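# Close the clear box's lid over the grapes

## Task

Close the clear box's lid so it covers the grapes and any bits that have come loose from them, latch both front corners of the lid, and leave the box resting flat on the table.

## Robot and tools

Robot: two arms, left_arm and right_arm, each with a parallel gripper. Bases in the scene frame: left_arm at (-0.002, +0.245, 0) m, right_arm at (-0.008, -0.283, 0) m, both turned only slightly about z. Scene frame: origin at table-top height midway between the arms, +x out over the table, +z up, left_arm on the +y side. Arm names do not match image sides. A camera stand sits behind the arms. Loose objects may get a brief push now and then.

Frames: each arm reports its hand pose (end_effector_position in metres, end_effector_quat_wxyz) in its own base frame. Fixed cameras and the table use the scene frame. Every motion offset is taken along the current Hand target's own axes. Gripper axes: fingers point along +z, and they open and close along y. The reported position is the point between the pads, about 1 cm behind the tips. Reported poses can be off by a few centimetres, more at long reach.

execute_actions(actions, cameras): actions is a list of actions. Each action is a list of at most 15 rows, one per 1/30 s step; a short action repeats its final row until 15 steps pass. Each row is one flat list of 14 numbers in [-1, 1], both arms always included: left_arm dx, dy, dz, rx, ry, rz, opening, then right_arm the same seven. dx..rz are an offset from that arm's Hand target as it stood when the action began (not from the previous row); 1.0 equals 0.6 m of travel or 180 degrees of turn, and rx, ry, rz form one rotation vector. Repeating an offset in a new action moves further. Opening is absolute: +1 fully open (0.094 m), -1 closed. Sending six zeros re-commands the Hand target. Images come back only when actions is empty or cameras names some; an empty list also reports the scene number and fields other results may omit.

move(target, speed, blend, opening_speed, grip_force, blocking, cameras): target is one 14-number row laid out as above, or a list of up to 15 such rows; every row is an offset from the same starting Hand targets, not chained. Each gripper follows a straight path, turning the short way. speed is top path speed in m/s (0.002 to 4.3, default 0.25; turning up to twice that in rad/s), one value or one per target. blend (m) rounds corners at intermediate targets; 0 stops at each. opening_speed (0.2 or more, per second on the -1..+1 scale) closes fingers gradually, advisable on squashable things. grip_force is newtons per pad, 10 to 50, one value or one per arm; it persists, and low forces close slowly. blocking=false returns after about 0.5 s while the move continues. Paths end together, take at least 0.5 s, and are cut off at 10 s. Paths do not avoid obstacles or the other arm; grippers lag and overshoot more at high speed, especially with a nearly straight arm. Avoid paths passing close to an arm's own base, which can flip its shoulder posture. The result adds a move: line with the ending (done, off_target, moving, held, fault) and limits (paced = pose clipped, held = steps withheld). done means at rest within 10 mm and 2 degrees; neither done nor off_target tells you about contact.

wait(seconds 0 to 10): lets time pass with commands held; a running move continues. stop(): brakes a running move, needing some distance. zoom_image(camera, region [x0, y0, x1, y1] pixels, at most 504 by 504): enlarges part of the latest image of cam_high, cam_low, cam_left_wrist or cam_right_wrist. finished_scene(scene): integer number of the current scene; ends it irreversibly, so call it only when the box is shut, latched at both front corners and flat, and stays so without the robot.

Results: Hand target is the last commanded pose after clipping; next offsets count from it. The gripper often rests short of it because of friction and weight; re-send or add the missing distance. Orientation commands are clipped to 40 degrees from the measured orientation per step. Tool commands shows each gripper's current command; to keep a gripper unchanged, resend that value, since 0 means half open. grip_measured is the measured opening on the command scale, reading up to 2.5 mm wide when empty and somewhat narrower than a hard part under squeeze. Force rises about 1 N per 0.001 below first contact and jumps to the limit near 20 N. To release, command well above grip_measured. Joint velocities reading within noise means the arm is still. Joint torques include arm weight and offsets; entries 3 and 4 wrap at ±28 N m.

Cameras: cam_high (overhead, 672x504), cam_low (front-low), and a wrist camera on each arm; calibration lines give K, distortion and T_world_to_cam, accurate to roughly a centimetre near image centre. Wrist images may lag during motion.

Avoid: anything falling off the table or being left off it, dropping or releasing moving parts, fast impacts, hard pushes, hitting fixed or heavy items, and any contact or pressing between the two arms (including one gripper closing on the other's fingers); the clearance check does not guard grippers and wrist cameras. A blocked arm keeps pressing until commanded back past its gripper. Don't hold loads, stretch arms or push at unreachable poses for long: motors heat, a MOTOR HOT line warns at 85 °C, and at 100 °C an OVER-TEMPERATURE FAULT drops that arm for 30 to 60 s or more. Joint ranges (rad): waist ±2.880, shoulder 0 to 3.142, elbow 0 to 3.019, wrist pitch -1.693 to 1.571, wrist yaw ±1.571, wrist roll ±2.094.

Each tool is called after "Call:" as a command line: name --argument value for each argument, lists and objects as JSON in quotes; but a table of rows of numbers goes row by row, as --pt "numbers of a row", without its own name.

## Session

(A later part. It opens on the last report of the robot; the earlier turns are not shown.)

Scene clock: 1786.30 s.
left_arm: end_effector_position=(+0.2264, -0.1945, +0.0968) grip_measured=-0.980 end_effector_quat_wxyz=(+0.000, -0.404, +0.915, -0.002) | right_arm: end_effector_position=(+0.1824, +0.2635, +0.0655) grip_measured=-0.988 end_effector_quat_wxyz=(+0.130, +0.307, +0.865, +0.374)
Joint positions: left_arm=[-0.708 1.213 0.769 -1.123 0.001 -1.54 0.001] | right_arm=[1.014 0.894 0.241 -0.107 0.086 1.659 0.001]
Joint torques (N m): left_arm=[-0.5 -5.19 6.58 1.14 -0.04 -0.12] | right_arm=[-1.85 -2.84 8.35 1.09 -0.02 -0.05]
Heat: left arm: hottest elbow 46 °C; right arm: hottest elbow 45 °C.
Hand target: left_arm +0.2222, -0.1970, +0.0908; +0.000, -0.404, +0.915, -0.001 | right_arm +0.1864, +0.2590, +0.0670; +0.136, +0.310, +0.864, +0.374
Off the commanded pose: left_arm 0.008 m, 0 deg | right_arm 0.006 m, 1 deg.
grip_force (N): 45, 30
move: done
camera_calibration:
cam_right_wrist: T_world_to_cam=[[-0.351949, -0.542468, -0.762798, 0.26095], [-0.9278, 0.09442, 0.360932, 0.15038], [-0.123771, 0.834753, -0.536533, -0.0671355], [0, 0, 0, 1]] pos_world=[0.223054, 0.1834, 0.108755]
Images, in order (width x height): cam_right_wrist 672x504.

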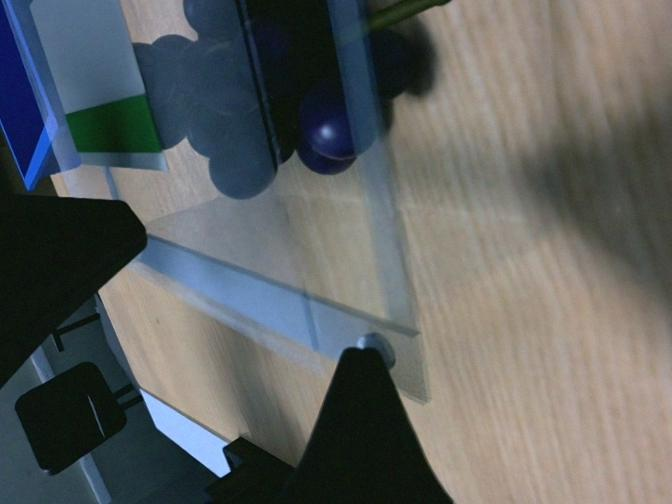

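Call:
move --target '[0, 0, 0, 0, 0, 0, -1, -0.0032, -0.0195, 0.0125, 0, 0, 0, -1]' --speed 0.03 --cameras '["cam_right_wrist", "cam_low"]'

Call:
zoom_image --camera "cam_right_wrist" --region '[280, 220, 500, 400]'

Call:
zoom_image --camera "cam_low" --region '[200, 240, 320, 320]'

Scene clock: 1795.37 s.
left_arm: end_effector_position=(+0.2264, -0.1945, +0.0968) grip_measured=-0.980 end_effector_quat_wxyz=(+0.000, -0.404, +0.915, -0.002) | right_arm: end_effector_position=(+0.1824, +0.2621, +0.0632) grip_measured=-0.988 end_effector_quat_wxyz=(+0.131, +0.306, +0.861, +0.385)
Joint positions: left_arm=[-0.708 1.213 0.769 -1.123 0.001 -1.54 0.001] | right_arm=[1.007 0.894 0.218 -0.061 0.079 1.654 0.001]
Joint torques (N m): left_arm=[-0.5 -5.19 6.58 1.14 -0.04 -0.12] | right_arm=[-1.44 0.15 7.58 1.68 0.01 -0.08]
Heat: left arm: hottest elbow 46 °C; right arm: hottest elbow 45 °C.
Hand target: left_arm +0.2222, -0.1970, +0.0908; +0.000, -0.404, +0.915, -0.001 | right_arm +0.1863, +0.2558, +0.0534; +0.136, +0.311, +0.863, +0.374
Off the commanded pose: left_arm 0.008 m, 0 deg | right_arm 0.012 m, 1 deg.
grip_force (N): 45, 30
move: off_target (right_arm)
camera_calibration:
cam_right_wrist: T_world_to_cam=[[-0.341664, -0.527434, -0.777868, 0.253588], [-0.932181, 0.0848531, 0.351908, 0.155242], [-0.119604, 0.845348, -0.520655, -0.0717552], [0, 0, 0, 1]] pos_world=[0.222774, 0.181237, 0.105268]
Images, in order (width x height): cam_low 672x504, cam_right_wrist 672x504.

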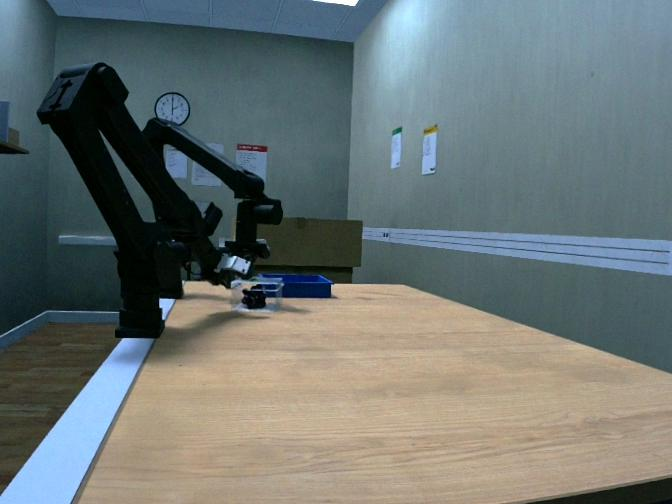

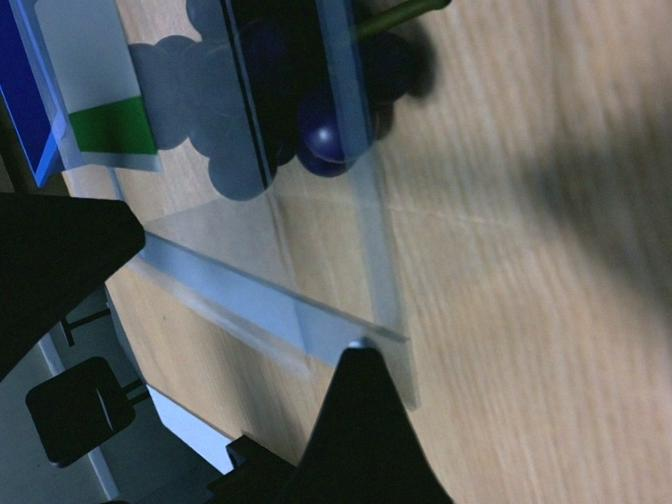

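Scaled by 2.291.

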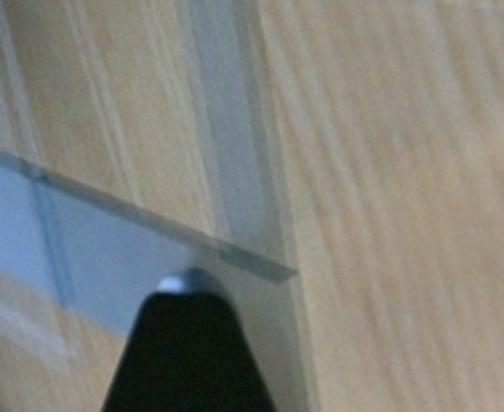

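Scaled by 4.200.

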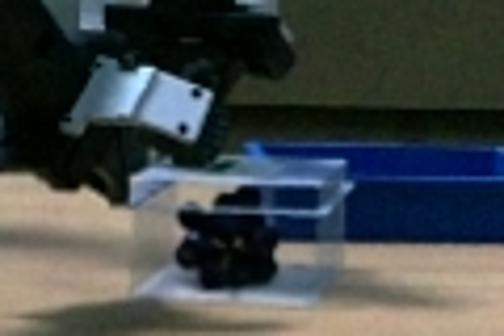

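Call:
move --target '[0, 0, 0, 0, 0, 0, -1, 0, -0.0146, 0.0136, 0, 0, 0, -1]' --speed 0.03 --cameras '["cam_right_wrist", "cam_low"]'

Call:
zoom_image --camera "cam_right_wrist" --region '[280, 220, 500, 400]'

Call:
zoom_image --camera "cam_low" --region '[200, 240, 320, 320]'

Scene clock: 1803.03 s.
left_arm: end_effector_position=(+0.2278, -0.1944, +0.0968) grip_measured=-0.980 end_effector_quat_wxyz=(+0.004, -0.405, +0.914, -0.002) | right_arm: end_effector_position=(+0.1858, +0.2664, +0.0613) grip_measured=-0.988 end_effector_quat_wxyz=(+0.135, +0.305, +0.854, +0.399)
Joint positions: left_arm=[-0.708 1.213 0.769 -1.119 -0.005 -1.541 0.001] | right_arm=[1.006 0.929 0.206 0.019 0.079 1.654 0.001]
Joint torques (N m): left_arm=[-0.5 -5.25 6.6 0.96 0.16 -0.12] | right_arm=[-1.32 0.73 6.69 1.2 0 -0.07]
Heat: left arm: hottest elbow 46 °C; right arm: hottest elbow 44 °C.
Hand target: left_arm +0.2223, -0.1970, +0.0908; +0.000, -0.404, +0.915, -0.001 | right_arm +0.1862, +0.2557, +0.0413; +0.136, +0.310, +0.864, +0.374
Off the commanded pose: left_arm 0.009 m, 0 deg | right_arm 0.023 m, 3 deg.
grip_force (N): 45, 30
move: off_target (right_arm)
camera_calibration:
cam_right_wrist: T_world_to_cam=[[-0.329063, -0.505902, -0.797359, 0.248688], [-0.937958, 0.0773448, 0.338014, 0.1626], [-0.10933, 0.859116, -0.499966, -0.0826971], [0, 0, 0, 1]] pos_world=[0.225304, 0.184282, 0.101987]
Images, in order (width x height): cam_low 672x504, cam_right_wrist 672x504.

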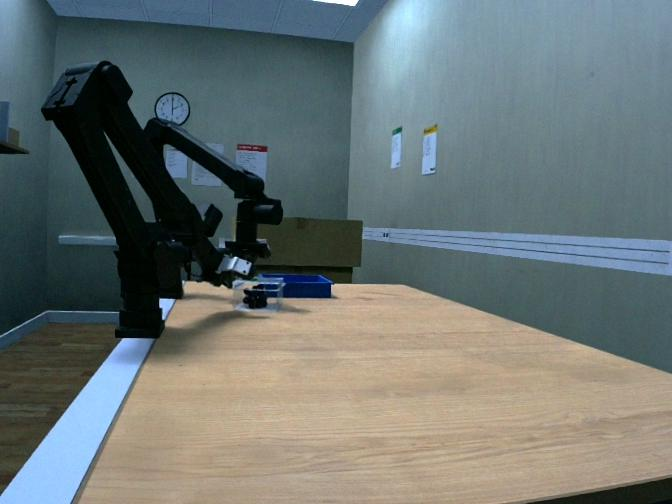

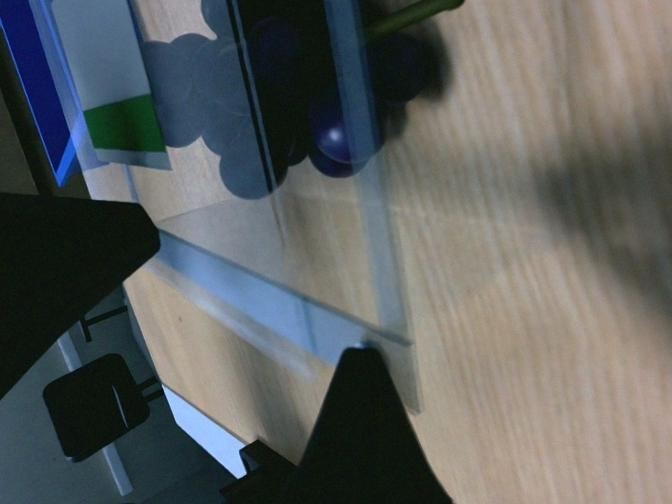

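Scaled by 2.291.

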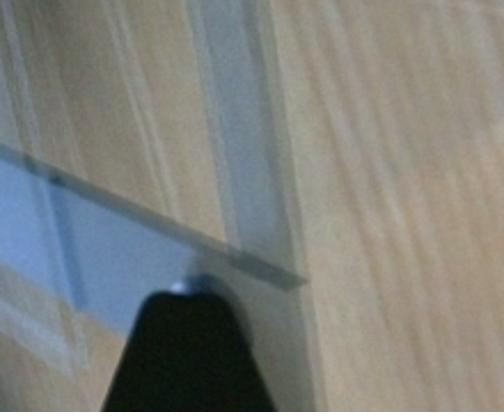

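Scaled by 4.200.

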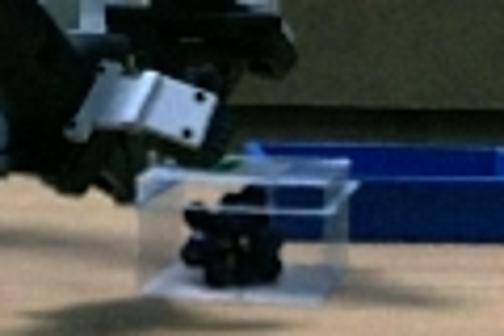

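Call:
move --pt "0 0 -0.05 0 0 0 -1 0 0 0 0 0 0 -1" --pt "-0.0839 0.0862 -0.0405 0 0 0 -1 0 0 0 0 0 0 -1" --speed 0.08 --blend '[0.01, 0]' --cameras '["cam_left_wrist", "cam_right_wrist", "cam_low"]'

Call:
zoom_image --camera "cam_low" --region '[200, 240, 320, 320]'

Scene clock: 1831.97 s.
left_arm: end_effector_position=(+0.2177, -0.1292, +0.1113) grip_measured=-0.980 end_effector_quat_wxyz=(-0.001, -0.403, +0.915, +0.003) | right_arm: end_effector_position=(+0.1866, +0.2671, +0.0611) grip_measured=-0.988 end_effector_quat_wxyz=(+0.136, +0.305, +0.854, +0.400)
Joint positions: left_arm=[-0.535 1.064 0.702 -1.214 -0.001 -1.365 0.001] | right_arm=[1.005 0.936 0.206 0.028 0.079 1.653 0.001]
Joint torques (N m): left_arm=[1.85 -5.07 7.88 -0.01 0.03 0.16] | right_arm=[-1.08 0.5 6.68 1.02 0 -0.06]
Heat: left arm: hottest elbow 46 °C; right arm: hottest elbow 43 °C.
Hand target: left_arm +0.2179, -0.1249, +0.1151; +0.000, -0.404, +0.915, -0.001 | right_arm +0.1863, +0.2557, +0.0413; +0.136, +0.311, +0.864, +0.374
Off the commanded pose: left_arm 0.006 m, 0 deg | right_arm 0.023 m, 3 deg.
grip_force (N): 45, 30
move: off_target (right_arm)
camera_calibration:
cam_left_wrist: T_world_to_cam=[[0.811615, -0.583717, -0.0235678, -0.251308], [-0.429063, -0.622987, 0.654058, -0.0382633], [-0.396467, -0.520731, -0.756077, 0.198819], [0, 0, 0, 1]] pos_world=[0.266373, -0.0669994, 0.169426]
cam_right_wrist: T_world_to_cam=[[-0.327525, -0.504119, -0.799119, 0.248539], [-0.938634, 0.0768061, 0.336254, 0.163737], [-0.108135, 0.860212, -0.49834, -0.0840118], [0, 0, 0, 1]] pos_world=[0.226008, 0.184985, 0.101688]
Images, in order (width x height): cam_low 672x504, cam_left_wrist 672x504, cam_right_wrist 672x504.

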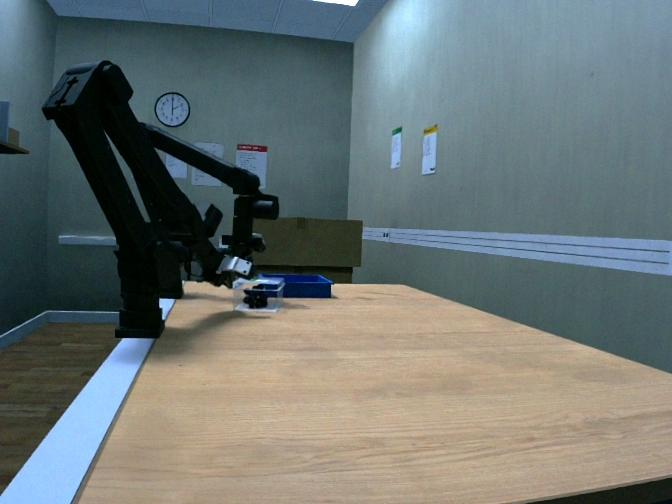

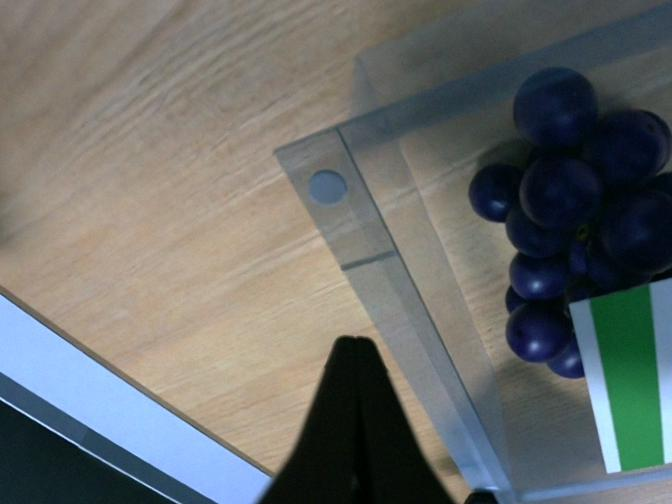

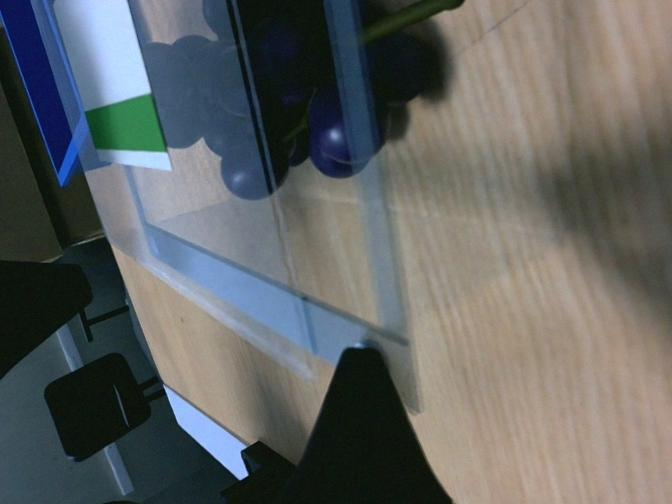

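Scaled by 4.200.

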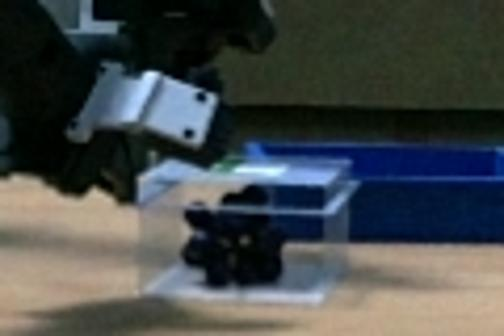

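Call:
move --target '[-0.0173, 0.0033, 0.03, 0, 0, 0, -1, 0, 0, 0, 0, 0, 0, -1]' --speed 0.06 --cameras '["cam_left_wrist"]'

Scene clock: 1843.23 s.
left_arm: end_effector_position=(+0.2198, -0.1180, +0.0989) grip_measured=-0.980 end_effector_quat_wxyz=(+0.000, -0.403, +0.915, +0.001) | right_arm: end_effector_position=(+0.1866, +0.2671, +0.0611) grip_measured=-0.988 end_effector_quat_wxyz=(+0.136, +0.305, +0.854, +0.400)
Joint positions: left_arm=[-0.492 1.064 0.667 -1.175 -0.001 -1.322 0.001] | right_arm=[1.005 0.936 0.206 0.028 0.079 1.653 0.001]
Joint torques (N m): left_arm=[1.85 -3.19 7.76 0.84 0.03 0.18] | right_arm=[-1.2 0.38 6.74 1.05 0 -0.05]
Heat: left arm: hottest elbow 46 °C; right arm: hottest elbow 43 °C.
Hand target: left_arm +0.2234, -0.1159, +0.0970; +0.000, -0.404, +0.915, -0.001 | right_arm +0.1863, +0.2557, +0.0413; +0.136, +0.311, +0.864, +0.374
Off the commanded pose: left_arm 0.005 m, 0 deg | right_arm 0.023 m, 3 deg.
grip_force (N): 45, 30
move: off_target (right_arm)
camera_calibration:
cam_left_wrist: T_world_to_cam=[[0.811946, -0.583434, -0.0186608, -0.247304], [-0.431573, -0.621518, 0.653805, -0.021614], [-0.39305, -0.522801, -0.756433, 0.195144], [0, 0, 0, 1]] pos_world=[0.268171, -0.055698, 0.157129]
Images, in order (width x height): cam_left_wrist 672x504.

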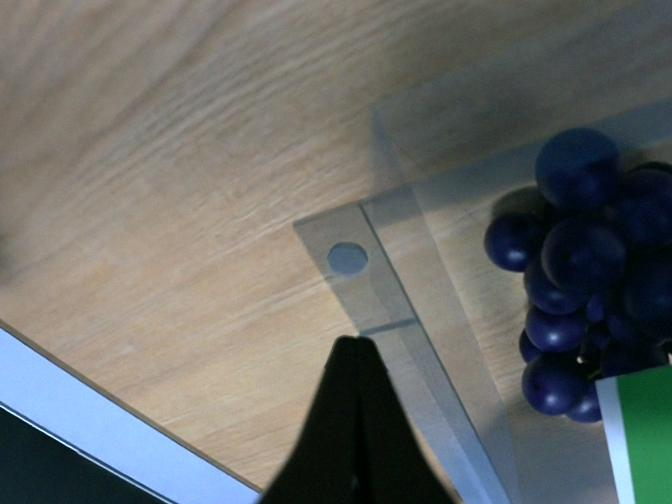

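Call:
move --target '[-0.009, 0.0037, 0.02, 0, 0, 0, -1, 0, 0, 0, 0, 0, 0, -1]' --speed 0.04 --cameras '["cam_left_wrist"]'

Call:
zoom_image --camera "cam_left_wrist" --region '[260, 200, 480, 400]'

Scene clock: 1863.30 s.
left_arm: end_effector_position=(+0.2209, -0.1125, +0.0879) grip_measured=-0.980 end_effector_quat_wxyz=(+0.000, -0.403, +0.915, +0.000) | right_arm: end_effector_position=(+0.1866, +0.2671, +0.0611) grip_measured=-0.988 end_effector_quat_wxyz=(+0.136, +0.305, +0.854, +0.400)
Joint positions: left_arm=[-0.47 1.074 0.642 -1.139 -0.001 -1.3 0.001] | right_arm=[1.005 0.936 0.206 0.028 0.079 1.653 0.001]
Joint torques (N m): left_arm=[1.9 -2.84 7.69 1.05 0.04 0.11] | right_arm=[-1.2 0.32 6.75 1.07 0 -0.06]
Heat: left arm: hottest elbow 47 °C; right arm: hottest elbow 42 °C.
Hand target: left_arm +0.2254, -0.1104, +0.0849; +0.000, -0.404, +0.915, -0.001 | right_arm +0.1863, +0.2557, +0.0413; +0.136, +0.311, +0.864, +0.374
Off the commanded pose: left_arm 0.006 m, 0 deg | right_arm 0.023 m, 3 deg.
grip_force (N): 45, 30
move: off_target (right_arm)
camera_calibration:
cam_left_wrist: T_world_to_cam=[[0.811694, -0.583809, -0.0178877, -0.245199], [-0.43214, -0.620863, 0.654052, -0.0103182], [-0.392947, -0.523161, -0.756238, 0.190109], [0, 0, 0, 1]] pos_world=[0.26927, -0.0500977, 0.14613]
Images, in order (width x height): cam_left_wrist 672x504.

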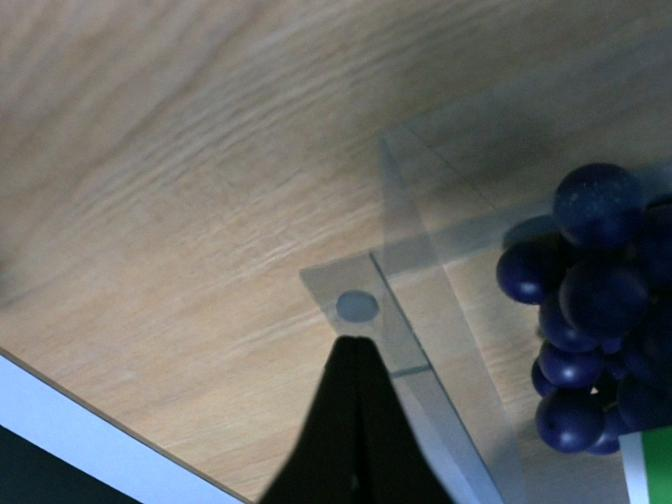

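Scaled by 2.291.

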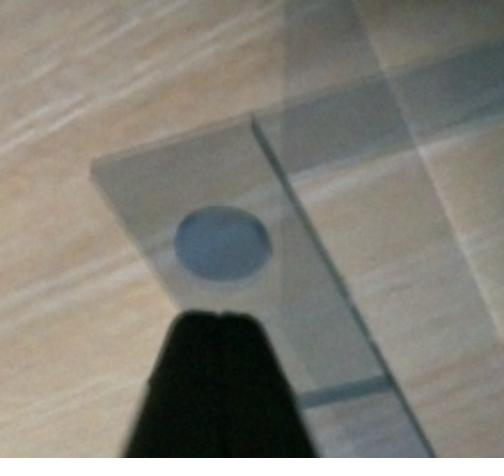

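Call:
move --target '[-0.0072, 0.0008, 0.012, 0, 0, 0, -1, 0, 0, 0, 0, 0, 0, -1]' --speed 0.04 --cameras '["cam_left_wrist"]'

Call:
zoom_image --camera "cam_left_wrist" --region '[260, 200, 480, 400]'

Scene clock: 1873.63 s.
left_arm: end_effector_position=(+0.2229, -0.1091, +0.0809) grip_measured=-0.980 end_effector_quat_wxyz=(+0.000, -0.403, +0.915, +0.001) | right_arm: end_effector_position=(+0.1872, +0.2680, +0.0621) grip_measured=-0.988 end_effector_quat_wxyz=(+0.136, +0.304, +0.853, +0.402)
Joint positions: left_arm=[-0.453 1.087 0.63 -1.116 0 -1.283 0.001] | right_arm=[1.005 0.937 0.206 0.036 0.079 1.653 0.001]
Joint torques (N m): left_arm=[1.96 -2.84 7.58 1.14 0.01 0.19] | right_arm=[-1.14 0.32 6.71 0.79 0 -0.05]
Heat: left arm: hottest elbow 46 °C; right arm: hottest elbow 42 °C.
Hand target: left_arm +0.2279, -0.1070, +0.0777; +0.000, -0.404, +0.915, -0.001 | right_arm +0.1863, +0.2557, +0.0414; +0.136, +0.311, +0.863, +0.374
Off the commanded pose: left_arm 0.006 m, 0 deg | right_arm 0.024 m, 4 deg.
grip_force (N): 45, 30
move: off_target (right_arm)
camera_calibration:
cam_left_wrist: T_world_to_cam=[[0.811453, -0.584114, -0.0188397, -0.245], [-0.431519, -0.620584, 0.654727, -0.00298935], [-0.394127, -0.52315, -0.755631, 0.187643], [0, 0, 0, 1]] pos_world=[0.271471, -0.0467977, 0.13913]
Images, in order (width x height): cam_left_wrist 672x504.

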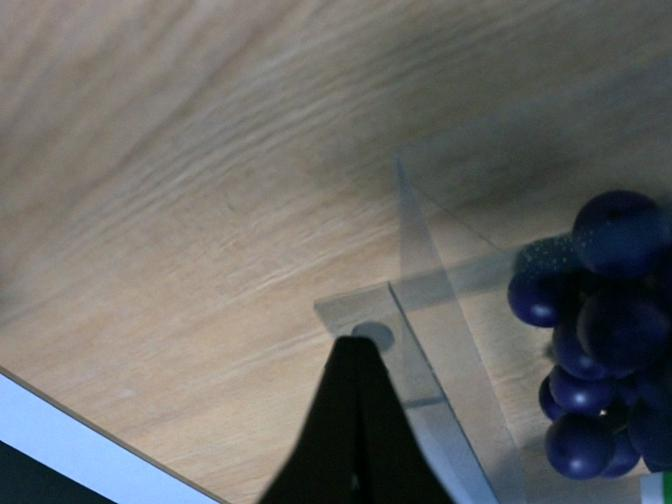

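Scaled by 2.291.

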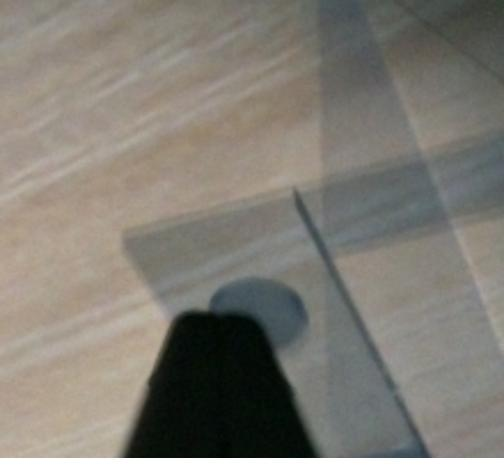

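Call:
move --target '[-0.001, -0.0055, 0.025, 0, 0, 0, -1, 0, 0, 0, 0, 0, 0, -1]' --speed 0.04 --cameras '["cam_left_wrist", "cam_low"]'

Call:
zoom_image --camera "cam_left_wrist" --region '[260, 200, 480, 400]'

Call:
zoom_image --camera "cam_low" --region '[200, 240, 320, 320]'

Scene clock: 1883.63 s.
left_arm: end_effector_position=(+0.2251, -0.1100, +0.0788) grip_measured=-0.980 end_effector_quat_wxyz=(+0.002, -0.403, +0.915, -0.002) | right_arm: end_effector_position=(+0.1872, +0.2681, +0.0621) grip_measured=-0.988 end_effector_quat_wxyz=(+0.136, +0.304, +0.853, +0.402)
Joint positions: left_arm=[-0.453 1.092 0.628 -1.101 0 -1.283 0.001] | right_arm=[1.005 0.938 0.206 0.036 0.079 1.653 0.001]
Joint torques (N m): left_arm=[1.73 -1.08 6.26 2.8 0.01 0.16] | right_arm=[-1.08 0.32 6.68 0.79 -0.01 -0.05]
Heat: left arm: hottest elbow 45 °C; right arm: hottest elbow 42 °C.
Hand target: left_arm +0.2309, -0.1088, +0.0629; +0.000, -0.404, +0.915, -0.001 | right_arm +0.1863, +0.2557, +0.0414; +0.136, +0.311, +0.863, +0.374
Off the commanded pose: left_arm 0.017 m, 0 deg | right_arm 0.024 m, 4 deg.
grip_force (N): 45, 30
move: off_target (left_arm, right_arm)
camera_calibration:
cam_left_wrist: T_world_to_cam=[[0.811575, -0.584122, -0.0121243, -0.247778], [-0.435494, -0.618645, 0.65393, -0.0000315984], [-0.389475, -0.525433, -0.756458, 0.185097], [0, 0, 0, 1]] pos_world=[0.273168, -0.0474961, 0.137035]
Images, in order (width x height): cam_low 672x504, cam_left_wrist 672x504.

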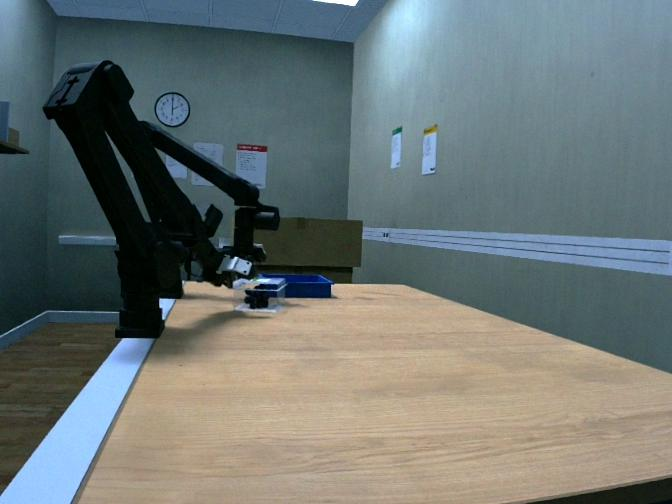

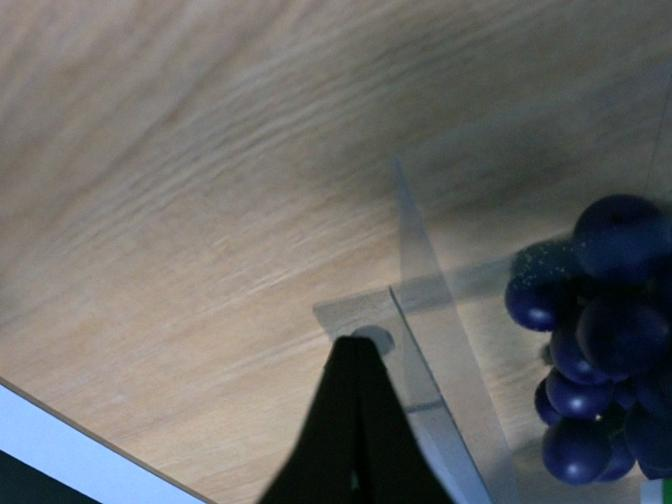

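Scaled by 2.291.

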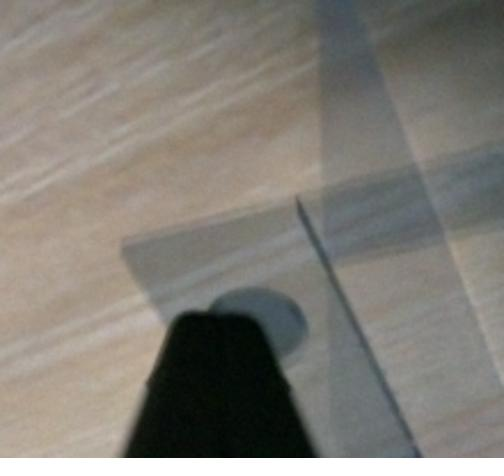

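Scaled by 4.200.

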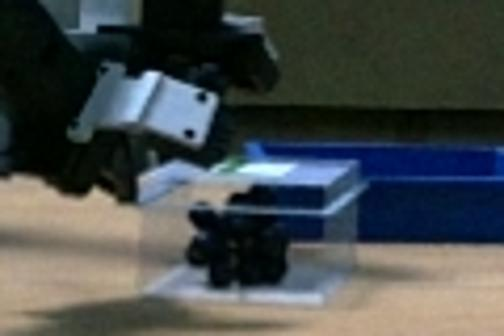

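Call:
move --target '[0, 0, 0.03, 0, 0, 0, -1, 0, 0, 0, 0, 0, 0, -1]' --speed 0.03 --cameras '["cam_left_wrist", "cam_low"]'

Call:
zoom_image --camera "cam_left_wrist" --region '[260, 200, 480, 400]'

Call:
zoom_image --camera "cam_low" --region '[200, 240, 320, 320]'

Scene clock: 1891.37 s.
left_arm: end_effector_position=(+0.2245, -0.1098, +0.0765) grip_measured=-0.980 end_effector_quat_wxyz=(+0.003, -0.403, +0.915, -0.003) | right_arm: end_effector_position=(+0.1872, +0.2681, +0.0621) grip_measured=-0.988 end_effector_quat_wxyz=(+0.136, +0.304, +0.853, +0.402)
Joint positions: left_arm=[-0.453 1.092 0.621 -1.091 0 -1.283 0.001] | right_arm=[1.005 0.938 0.206 0.036 0.079 1.653 0.001]
Joint torques (N m): left_arm=[1.73 0.56 4.37 4.75 0.01 0.15] | right_arm=[-1.26 0.38 6.68 0.76 0 -0.05]
Heat: left arm: hottest elbow 45 °C; right arm: hottest elbow 42 °C.
Hand target: left_arm +0.2308, -0.1088, +0.0448; +0.000, -0.404, +0.915, -0.001 | right_arm +0.1863, +0.2557, +0.0414; +0.136, +0.311, +0.863, +0.374
Off the commanded pose: left_arm 0.032 m, 0 deg | right_arm 0.024 m, 4 deg.
grip_force (N): 45, 30
move: off_target (left_arm, right_arm)
camera_calibration:
cam_left_wrist: T_world_to_cam=[[0.811612, -0.584114, -0.00986398, -0.247457], [-0.436834, -0.618008, 0.653638, 0.00183031], [-0.387895, -0.526191, -0.756743, 0.182854], [0, 0, 0, 1]] pos_world=[0.272566, -0.0471956, 0.134736]
Images, in order (width x height): cam_low 672x504, cam_left_wrist 672x504.

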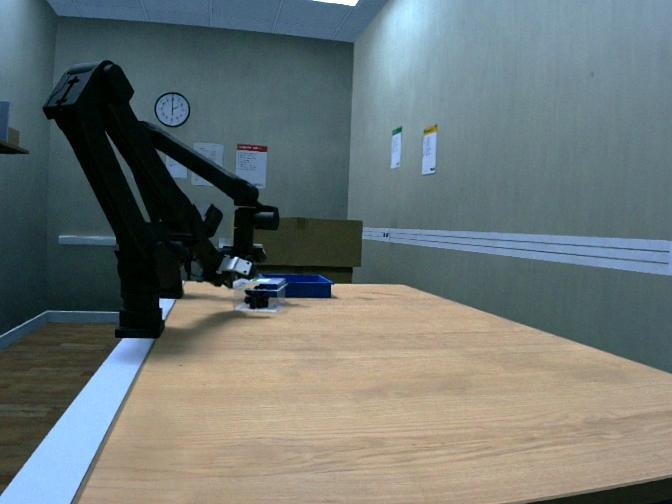

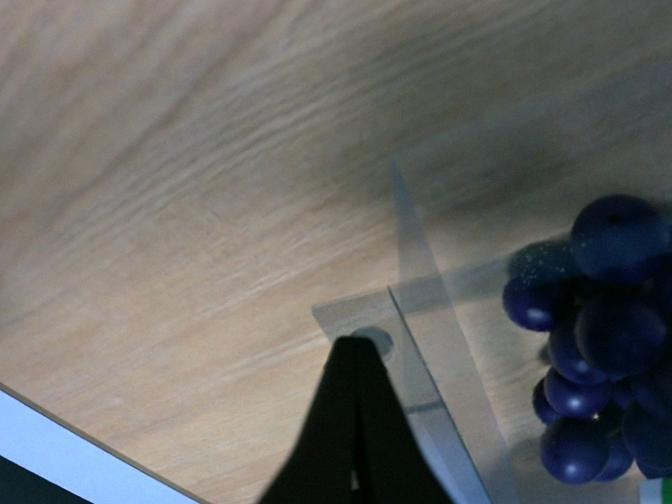

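Scaled by 2.291.

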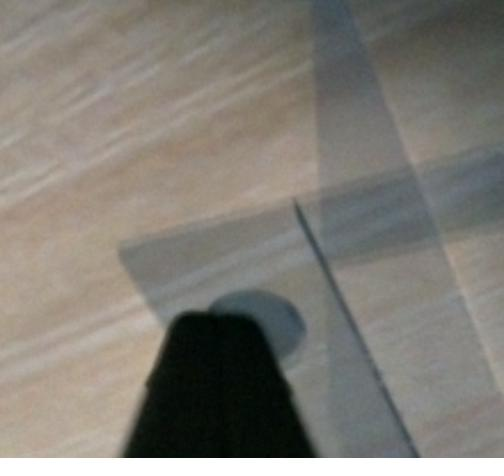

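Scaled by 4.200.

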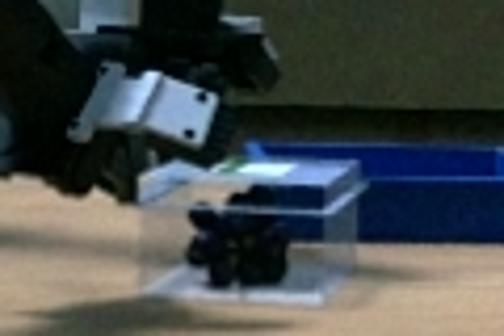

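Call:
move --target '[0, 0, 0.03, 0, 0, 0, -1, 0, 0, 0, 0, 0, 0, -1]' --speed 0.03 --cameras '["cam_left_wrist"]'

Call:
zoom_image --camera "cam_left_wrist" --region '[260, 200, 480, 400]'

Scene clock: 1898.03 s.
left_arm: end_effector_position=(+0.2241, -0.1095, +0.0752) grip_measured=-0.980 end_effector_quat_wxyz=(+0.005, -0.403, +0.915, -0.006) | right_arm: end_effector_position=(+0.1872, +0.2681, +0.0621) grip_measured=-0.988 end_effector_quat_wxyz=(+0.136, +0.304, +0.853, +0.402)
Joint positions: left_arm=[-0.453 1.086 0.613 -1.081 0 -1.283 0.001] | right_arm=[1.005 0.938 0.206 0.036 0.079 1.653 0.001]
Joint torques (N m): left_arm=[1.61 1.9 2.73 6.3 0 0.14] | right_arm=[-1.08 0.32 6.68 0.8 -0.01 -0.04]
Heat: left arm: hottest elbow 45 °C; right arm: hottest elbow 42 °C.
Hand target: left_arm +0.2308, -0.1088, +0.0268; +0.000, -0.404, +0.915, -0.001 | right_arm +0.1863, +0.2557, +0.0414; +0.136, +0.311, +0.863, +0.374
Off the commanded pose: left_arm 0.049 m, 1 deg | right_arm 0.024 m, 4 deg.
grip_force (N): 45, 30
move: off_target (left_arm, right_arm)
camera_calibration:
cam_left_wrist: T_world_to_cam=[[0.81164, -0.584156, -0.00121064, -0.247606], [-0.441993, -0.615468, 0.652565, 0.00412424], [-0.381945, -0.529113, -0.757732, 0.180319], [0, 0, 0, 1]] pos_world=[0.271662, -0.0466935, 0.133642]
Images, in order (width x height): cam_left_wrist 672x504.

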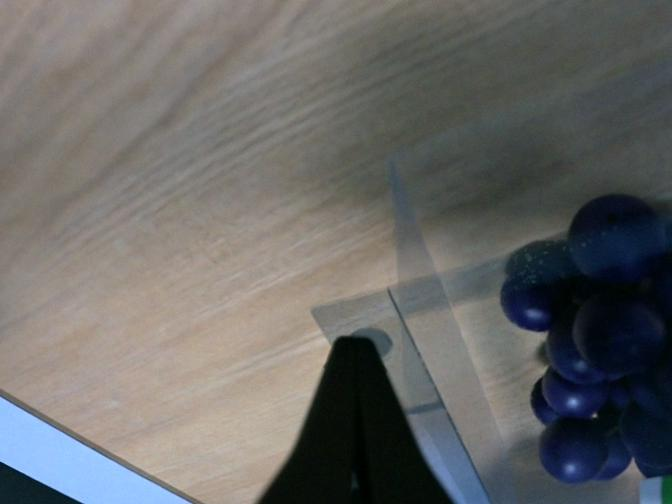

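Scaled by 2.291.

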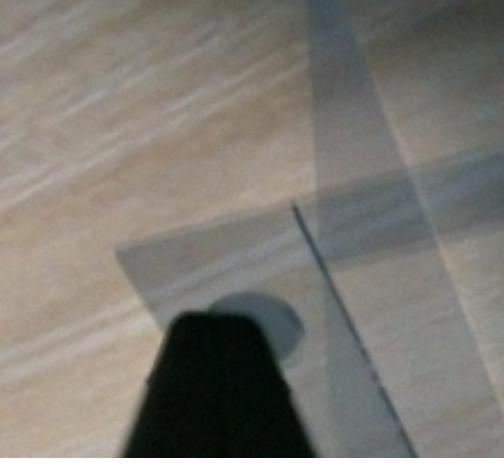

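Call:
move --target '[0, 0, -0.0987, 0, 0, 0, -1, 0, 0, 0, 0, 0, 0, -1]' --speed 0.05 --cameras '["cam_left_wrist"]'

Call:
zoom_image --camera "cam_left_wrist" --region '[260, 200, 480, 400]'

Scene clock: 1907.23 s.
left_arm: end_effector_position=(+0.2208, -0.1081, +0.0789) grip_measured=-0.980 end_effector_quat_wxyz=(+0.001, -0.403, +0.915, -0.002) | right_arm: end_effector_position=(+0.1872, +0.2681, +0.0620) grip_measured=-0.988 end_effector_quat_wxyz=(+0.136, +0.304, +0.853, +0.402)
Joint positions: left_arm=[-0.453 1.079 0.619 -1.108 0.001 -1.283 0.001] | right_arm=[1.005 0.938 0.206 0.036 0.079 1.653 0.001]
Joint torques (N m): left_arm=[1.79 -2.32 10.21 -0.28 -0.02 0.16] | right_arm=[-1.14 0.15 6.67 0.8 0.01 -0.04]
Heat: left arm: hottest elbow 44 °C; right arm: hottest elbow 42 °C.
Hand target: left_arm +0.2307, -0.1087, +0.0859; +0.000, -0.404, +0.915, -0.001 | right_arm +0.1863, +0.2557, +0.0414; +0.136, +0.311, +0.863, +0.374
Off the commanded pose: left_arm 0.012 m, 0 deg | right_arm 0.024 m, 4 deg.
grip_force (N): 45, 30
move: off_target (left_arm, right_arm)
camera_calibration:
cam_left_wrist: T_world_to_cam=[[0.811519, -0.584163, -0.0138284, -0.243095], [-0.434218, -0.618714, 0.654712, -0.00109447], [-0.391014, -0.525307, -0.755752, 0.184821], [0, 0, 0, 1]] pos_world=[0.269069, -0.0455962, 0.137034]
Images, in order (width x height): cam_left_wrist 672x504.

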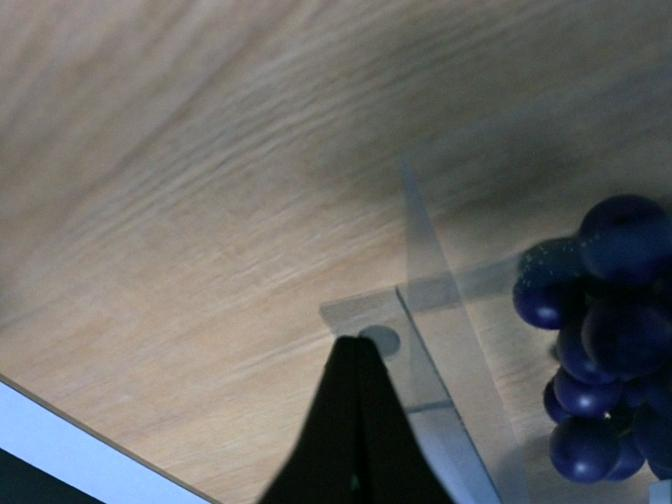

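Scaled by 2.291.

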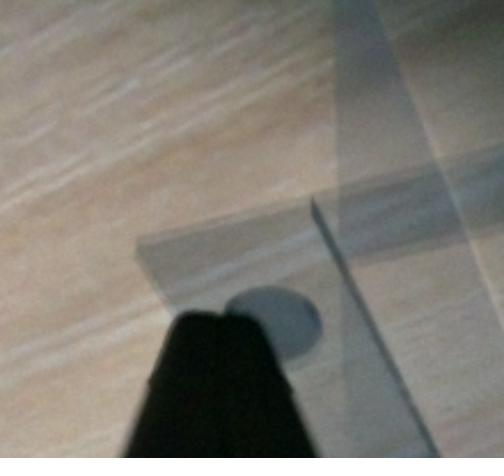

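Call:
move --target '[0, 0, -0.04, 0, 0, 0, -1, 0, 0, 0, 0, 0, 0, -1]' --speed 0.05 --cameras '["cam_left_wrist", "cam_low"]'

Call:
zoom_image --camera "cam_left_wrist" --region '[260, 150, 500, 370]'

Call:
zoom_image --camera "cam_low" --region '[200, 240, 320, 320]'

Scene clock: 1913.90 s.
left_arm: end_effector_position=(+0.2105, -0.1031, +0.0876) grip_measured=-0.980 end_effector_quat_wxyz=(-0.019, -0.403, +0.915, +0.022) | right_arm: end_effector_position=(+0.1879, +0.2678, +0.0620) grip_measured=-0.988 end_effector_quat_wxyz=(+0.137, +0.305, +0.852, +0.402)
Joint positions: left_arm=[-0.453 1.079 0.643 -1.194 0.001 -1.283 0.001] | right_arm=[1.003 0.939 0.206 0.037 0.08 1.652 0.001]
Joint torques (N m): left_arm=[1.73 -4.72 11.79 0.03 -0.04 0.15] | right_arm=[-1.26 0.15 6.71 0.75 -0.03 -0.05]
Heat: left arm: hottest elbow 45 °C; right arm: hottest elbow 41 °C.
Hand target: left_arm +0.2309, -0.1088, +0.1100; +0.000, -0.404, +0.915, -0.001 | right_arm +0.1863, +0.2557, +0.0414; +0.136, +0.310, +0.864, +0.374
Off the commanded pose: left_arm 0.031 m, 3 deg | right_arm 0.024 m, 4 deg.
grip_force (N): 45, 30
move: off_target (left_arm, right_arm)
camera_calibration:
cam_left_wrist: T_world_to_cam=[[0.809061, -0.582916, -0.0750298, -0.225662], [-0.397373, -0.636607, 0.660928, -0.0183273], [-0.43303, -0.504917, -0.746689, 0.20023], [0, 0, 0, 1]] pos_world=[0.261997, -0.0421101, 0.144691]
Images, in order (width x height): cam_low 672x504, cam_left_wrist 672x504.

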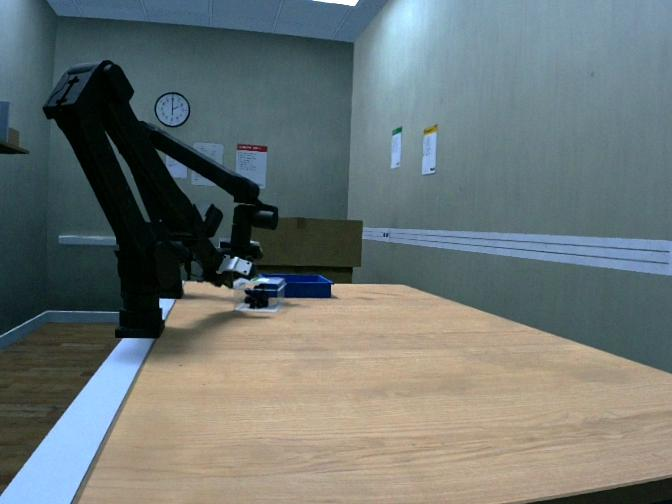

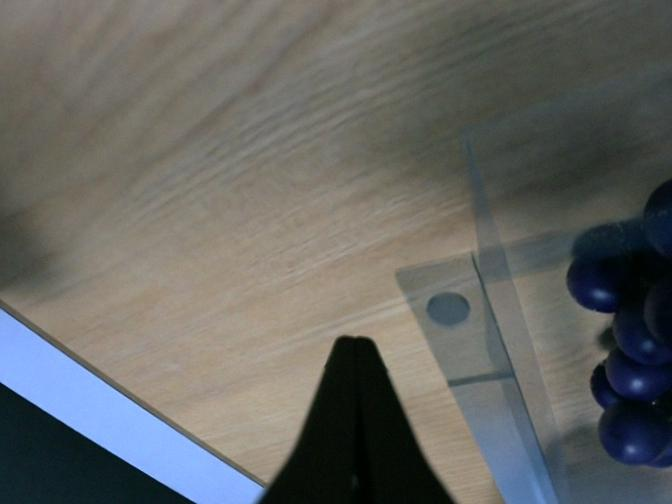

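Scaled by 2.100.

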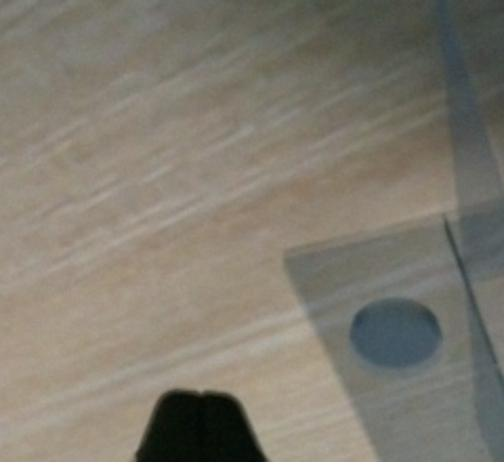

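Scaled by 4.200.

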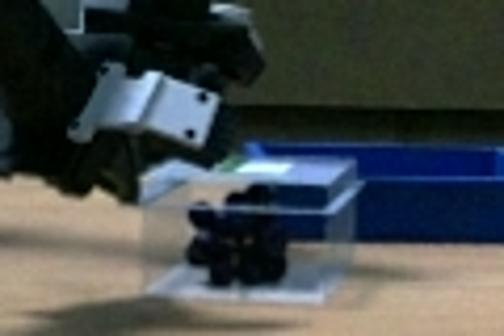

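Call:
move --target '[0, 0, 0, 0, 0, 0, -1, 0.0122, 0.063, -0.0668, 0, 0, 0, -1]' --speed 0.05 --cameras '["cam_left_wrist", "cam_right_wrist", "cam_low"]'

Call:
zoom_image --camera "cam_right_wrist" --region '[230, 200, 500, 420]'

Call:
zoom_image --camera "cam_low" --region '[200, 240, 320, 320]'

Scene clock: 1923.10 s.
left_arm: end_effector_position=(+0.2102, -0.1029, +0.0877) grip_measured=-0.980 end_effector_quat_wxyz=(-0.020, -0.403, +0.915, +0.023) | right_arm: end_effector_position=(+0.1713, +0.2383, +0.0664) grip_measured=-0.988 end_effector_quat_wxyz=(+0.133, +0.314, +0.874, +0.346)
Joint positions: left_arm=[-0.453 1.079 0.643 -1.195 0.001 -1.283 0.001] | right_arm=[1.011 0.764 0.228 -0.282 0.105 1.66 0.001]
Joint torques (N m): left_arm=[1.73 -4.78 11.81 -0.08 -0.04 0.15] | right_arm=[1.38 -1.73 13.96 0.72 0.1 0.15]
Heat: left arm: hottest elbow 45 °C; right arm: hottest elbow 42 °C.
Hand target: left_arm +0.2308, -0.1088, +0.1100; +0.000, -0.404, +0.915, -0.001 | right_arm +0.1784, +0.2579, +0.0964; +0.136, +0.310, +0.864, +0.374
Off the commanded pose: left_arm 0.031 m, 4 deg | right_arm 0.036 m, 3 deg.
grip_force (N): 45, 30
move: off_target (left_arm, right_arm)
camera_calibration:
cam_left_wrist: T_world_to_cam=[[0.80894, -0.582875, -0.0766368, -0.225096], [-0.39644, -0.637106, 0.661008, -0.0186587], [-0.434111, -0.504334, -0.746455, 0.200423], [0, 0, 0, 1]] pos_world=[0.261698, -0.0420105, 0.14469]
cam_right_wrist: T_world_to_cam=[[-0.375518, -0.577271, -0.725082, 0.253894], [-0.918846, 0.129509, 0.372759, 0.131431], [-0.121279, 0.806217, -0.579056, -0.0377736], [0, 0, 0, 1]] pos_world=[0.211526, 0.159998, 0.113229]
Images, in order (width x height): cam_low 672x504, cam_left_wrist 672x504, cam_right_wrist 672x504.

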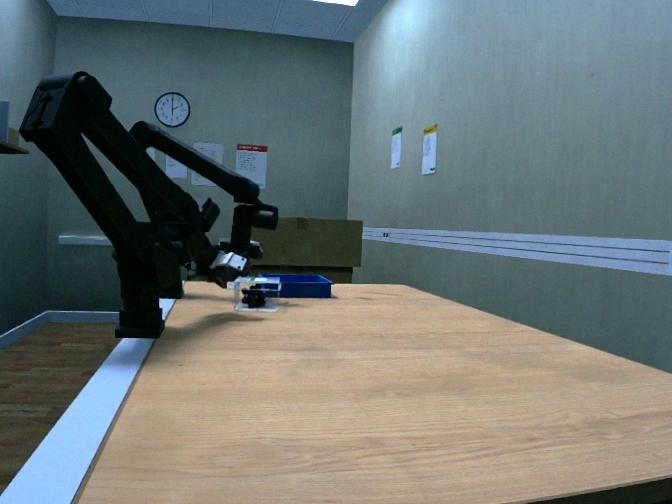

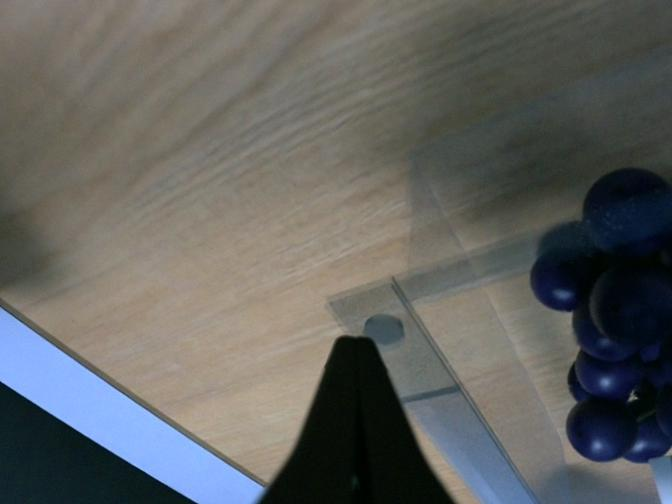

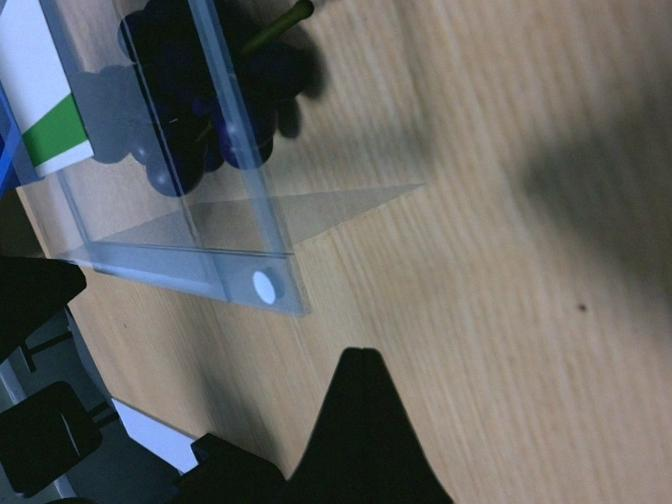

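Scaled by 1.867.

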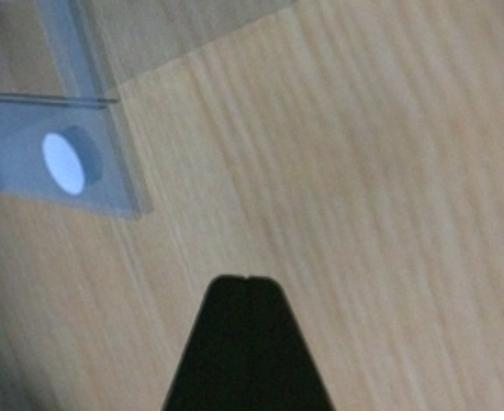

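Scaled by 4.200.

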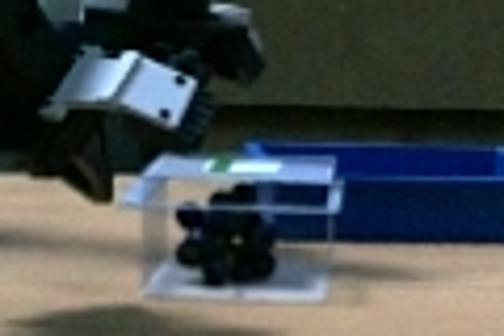

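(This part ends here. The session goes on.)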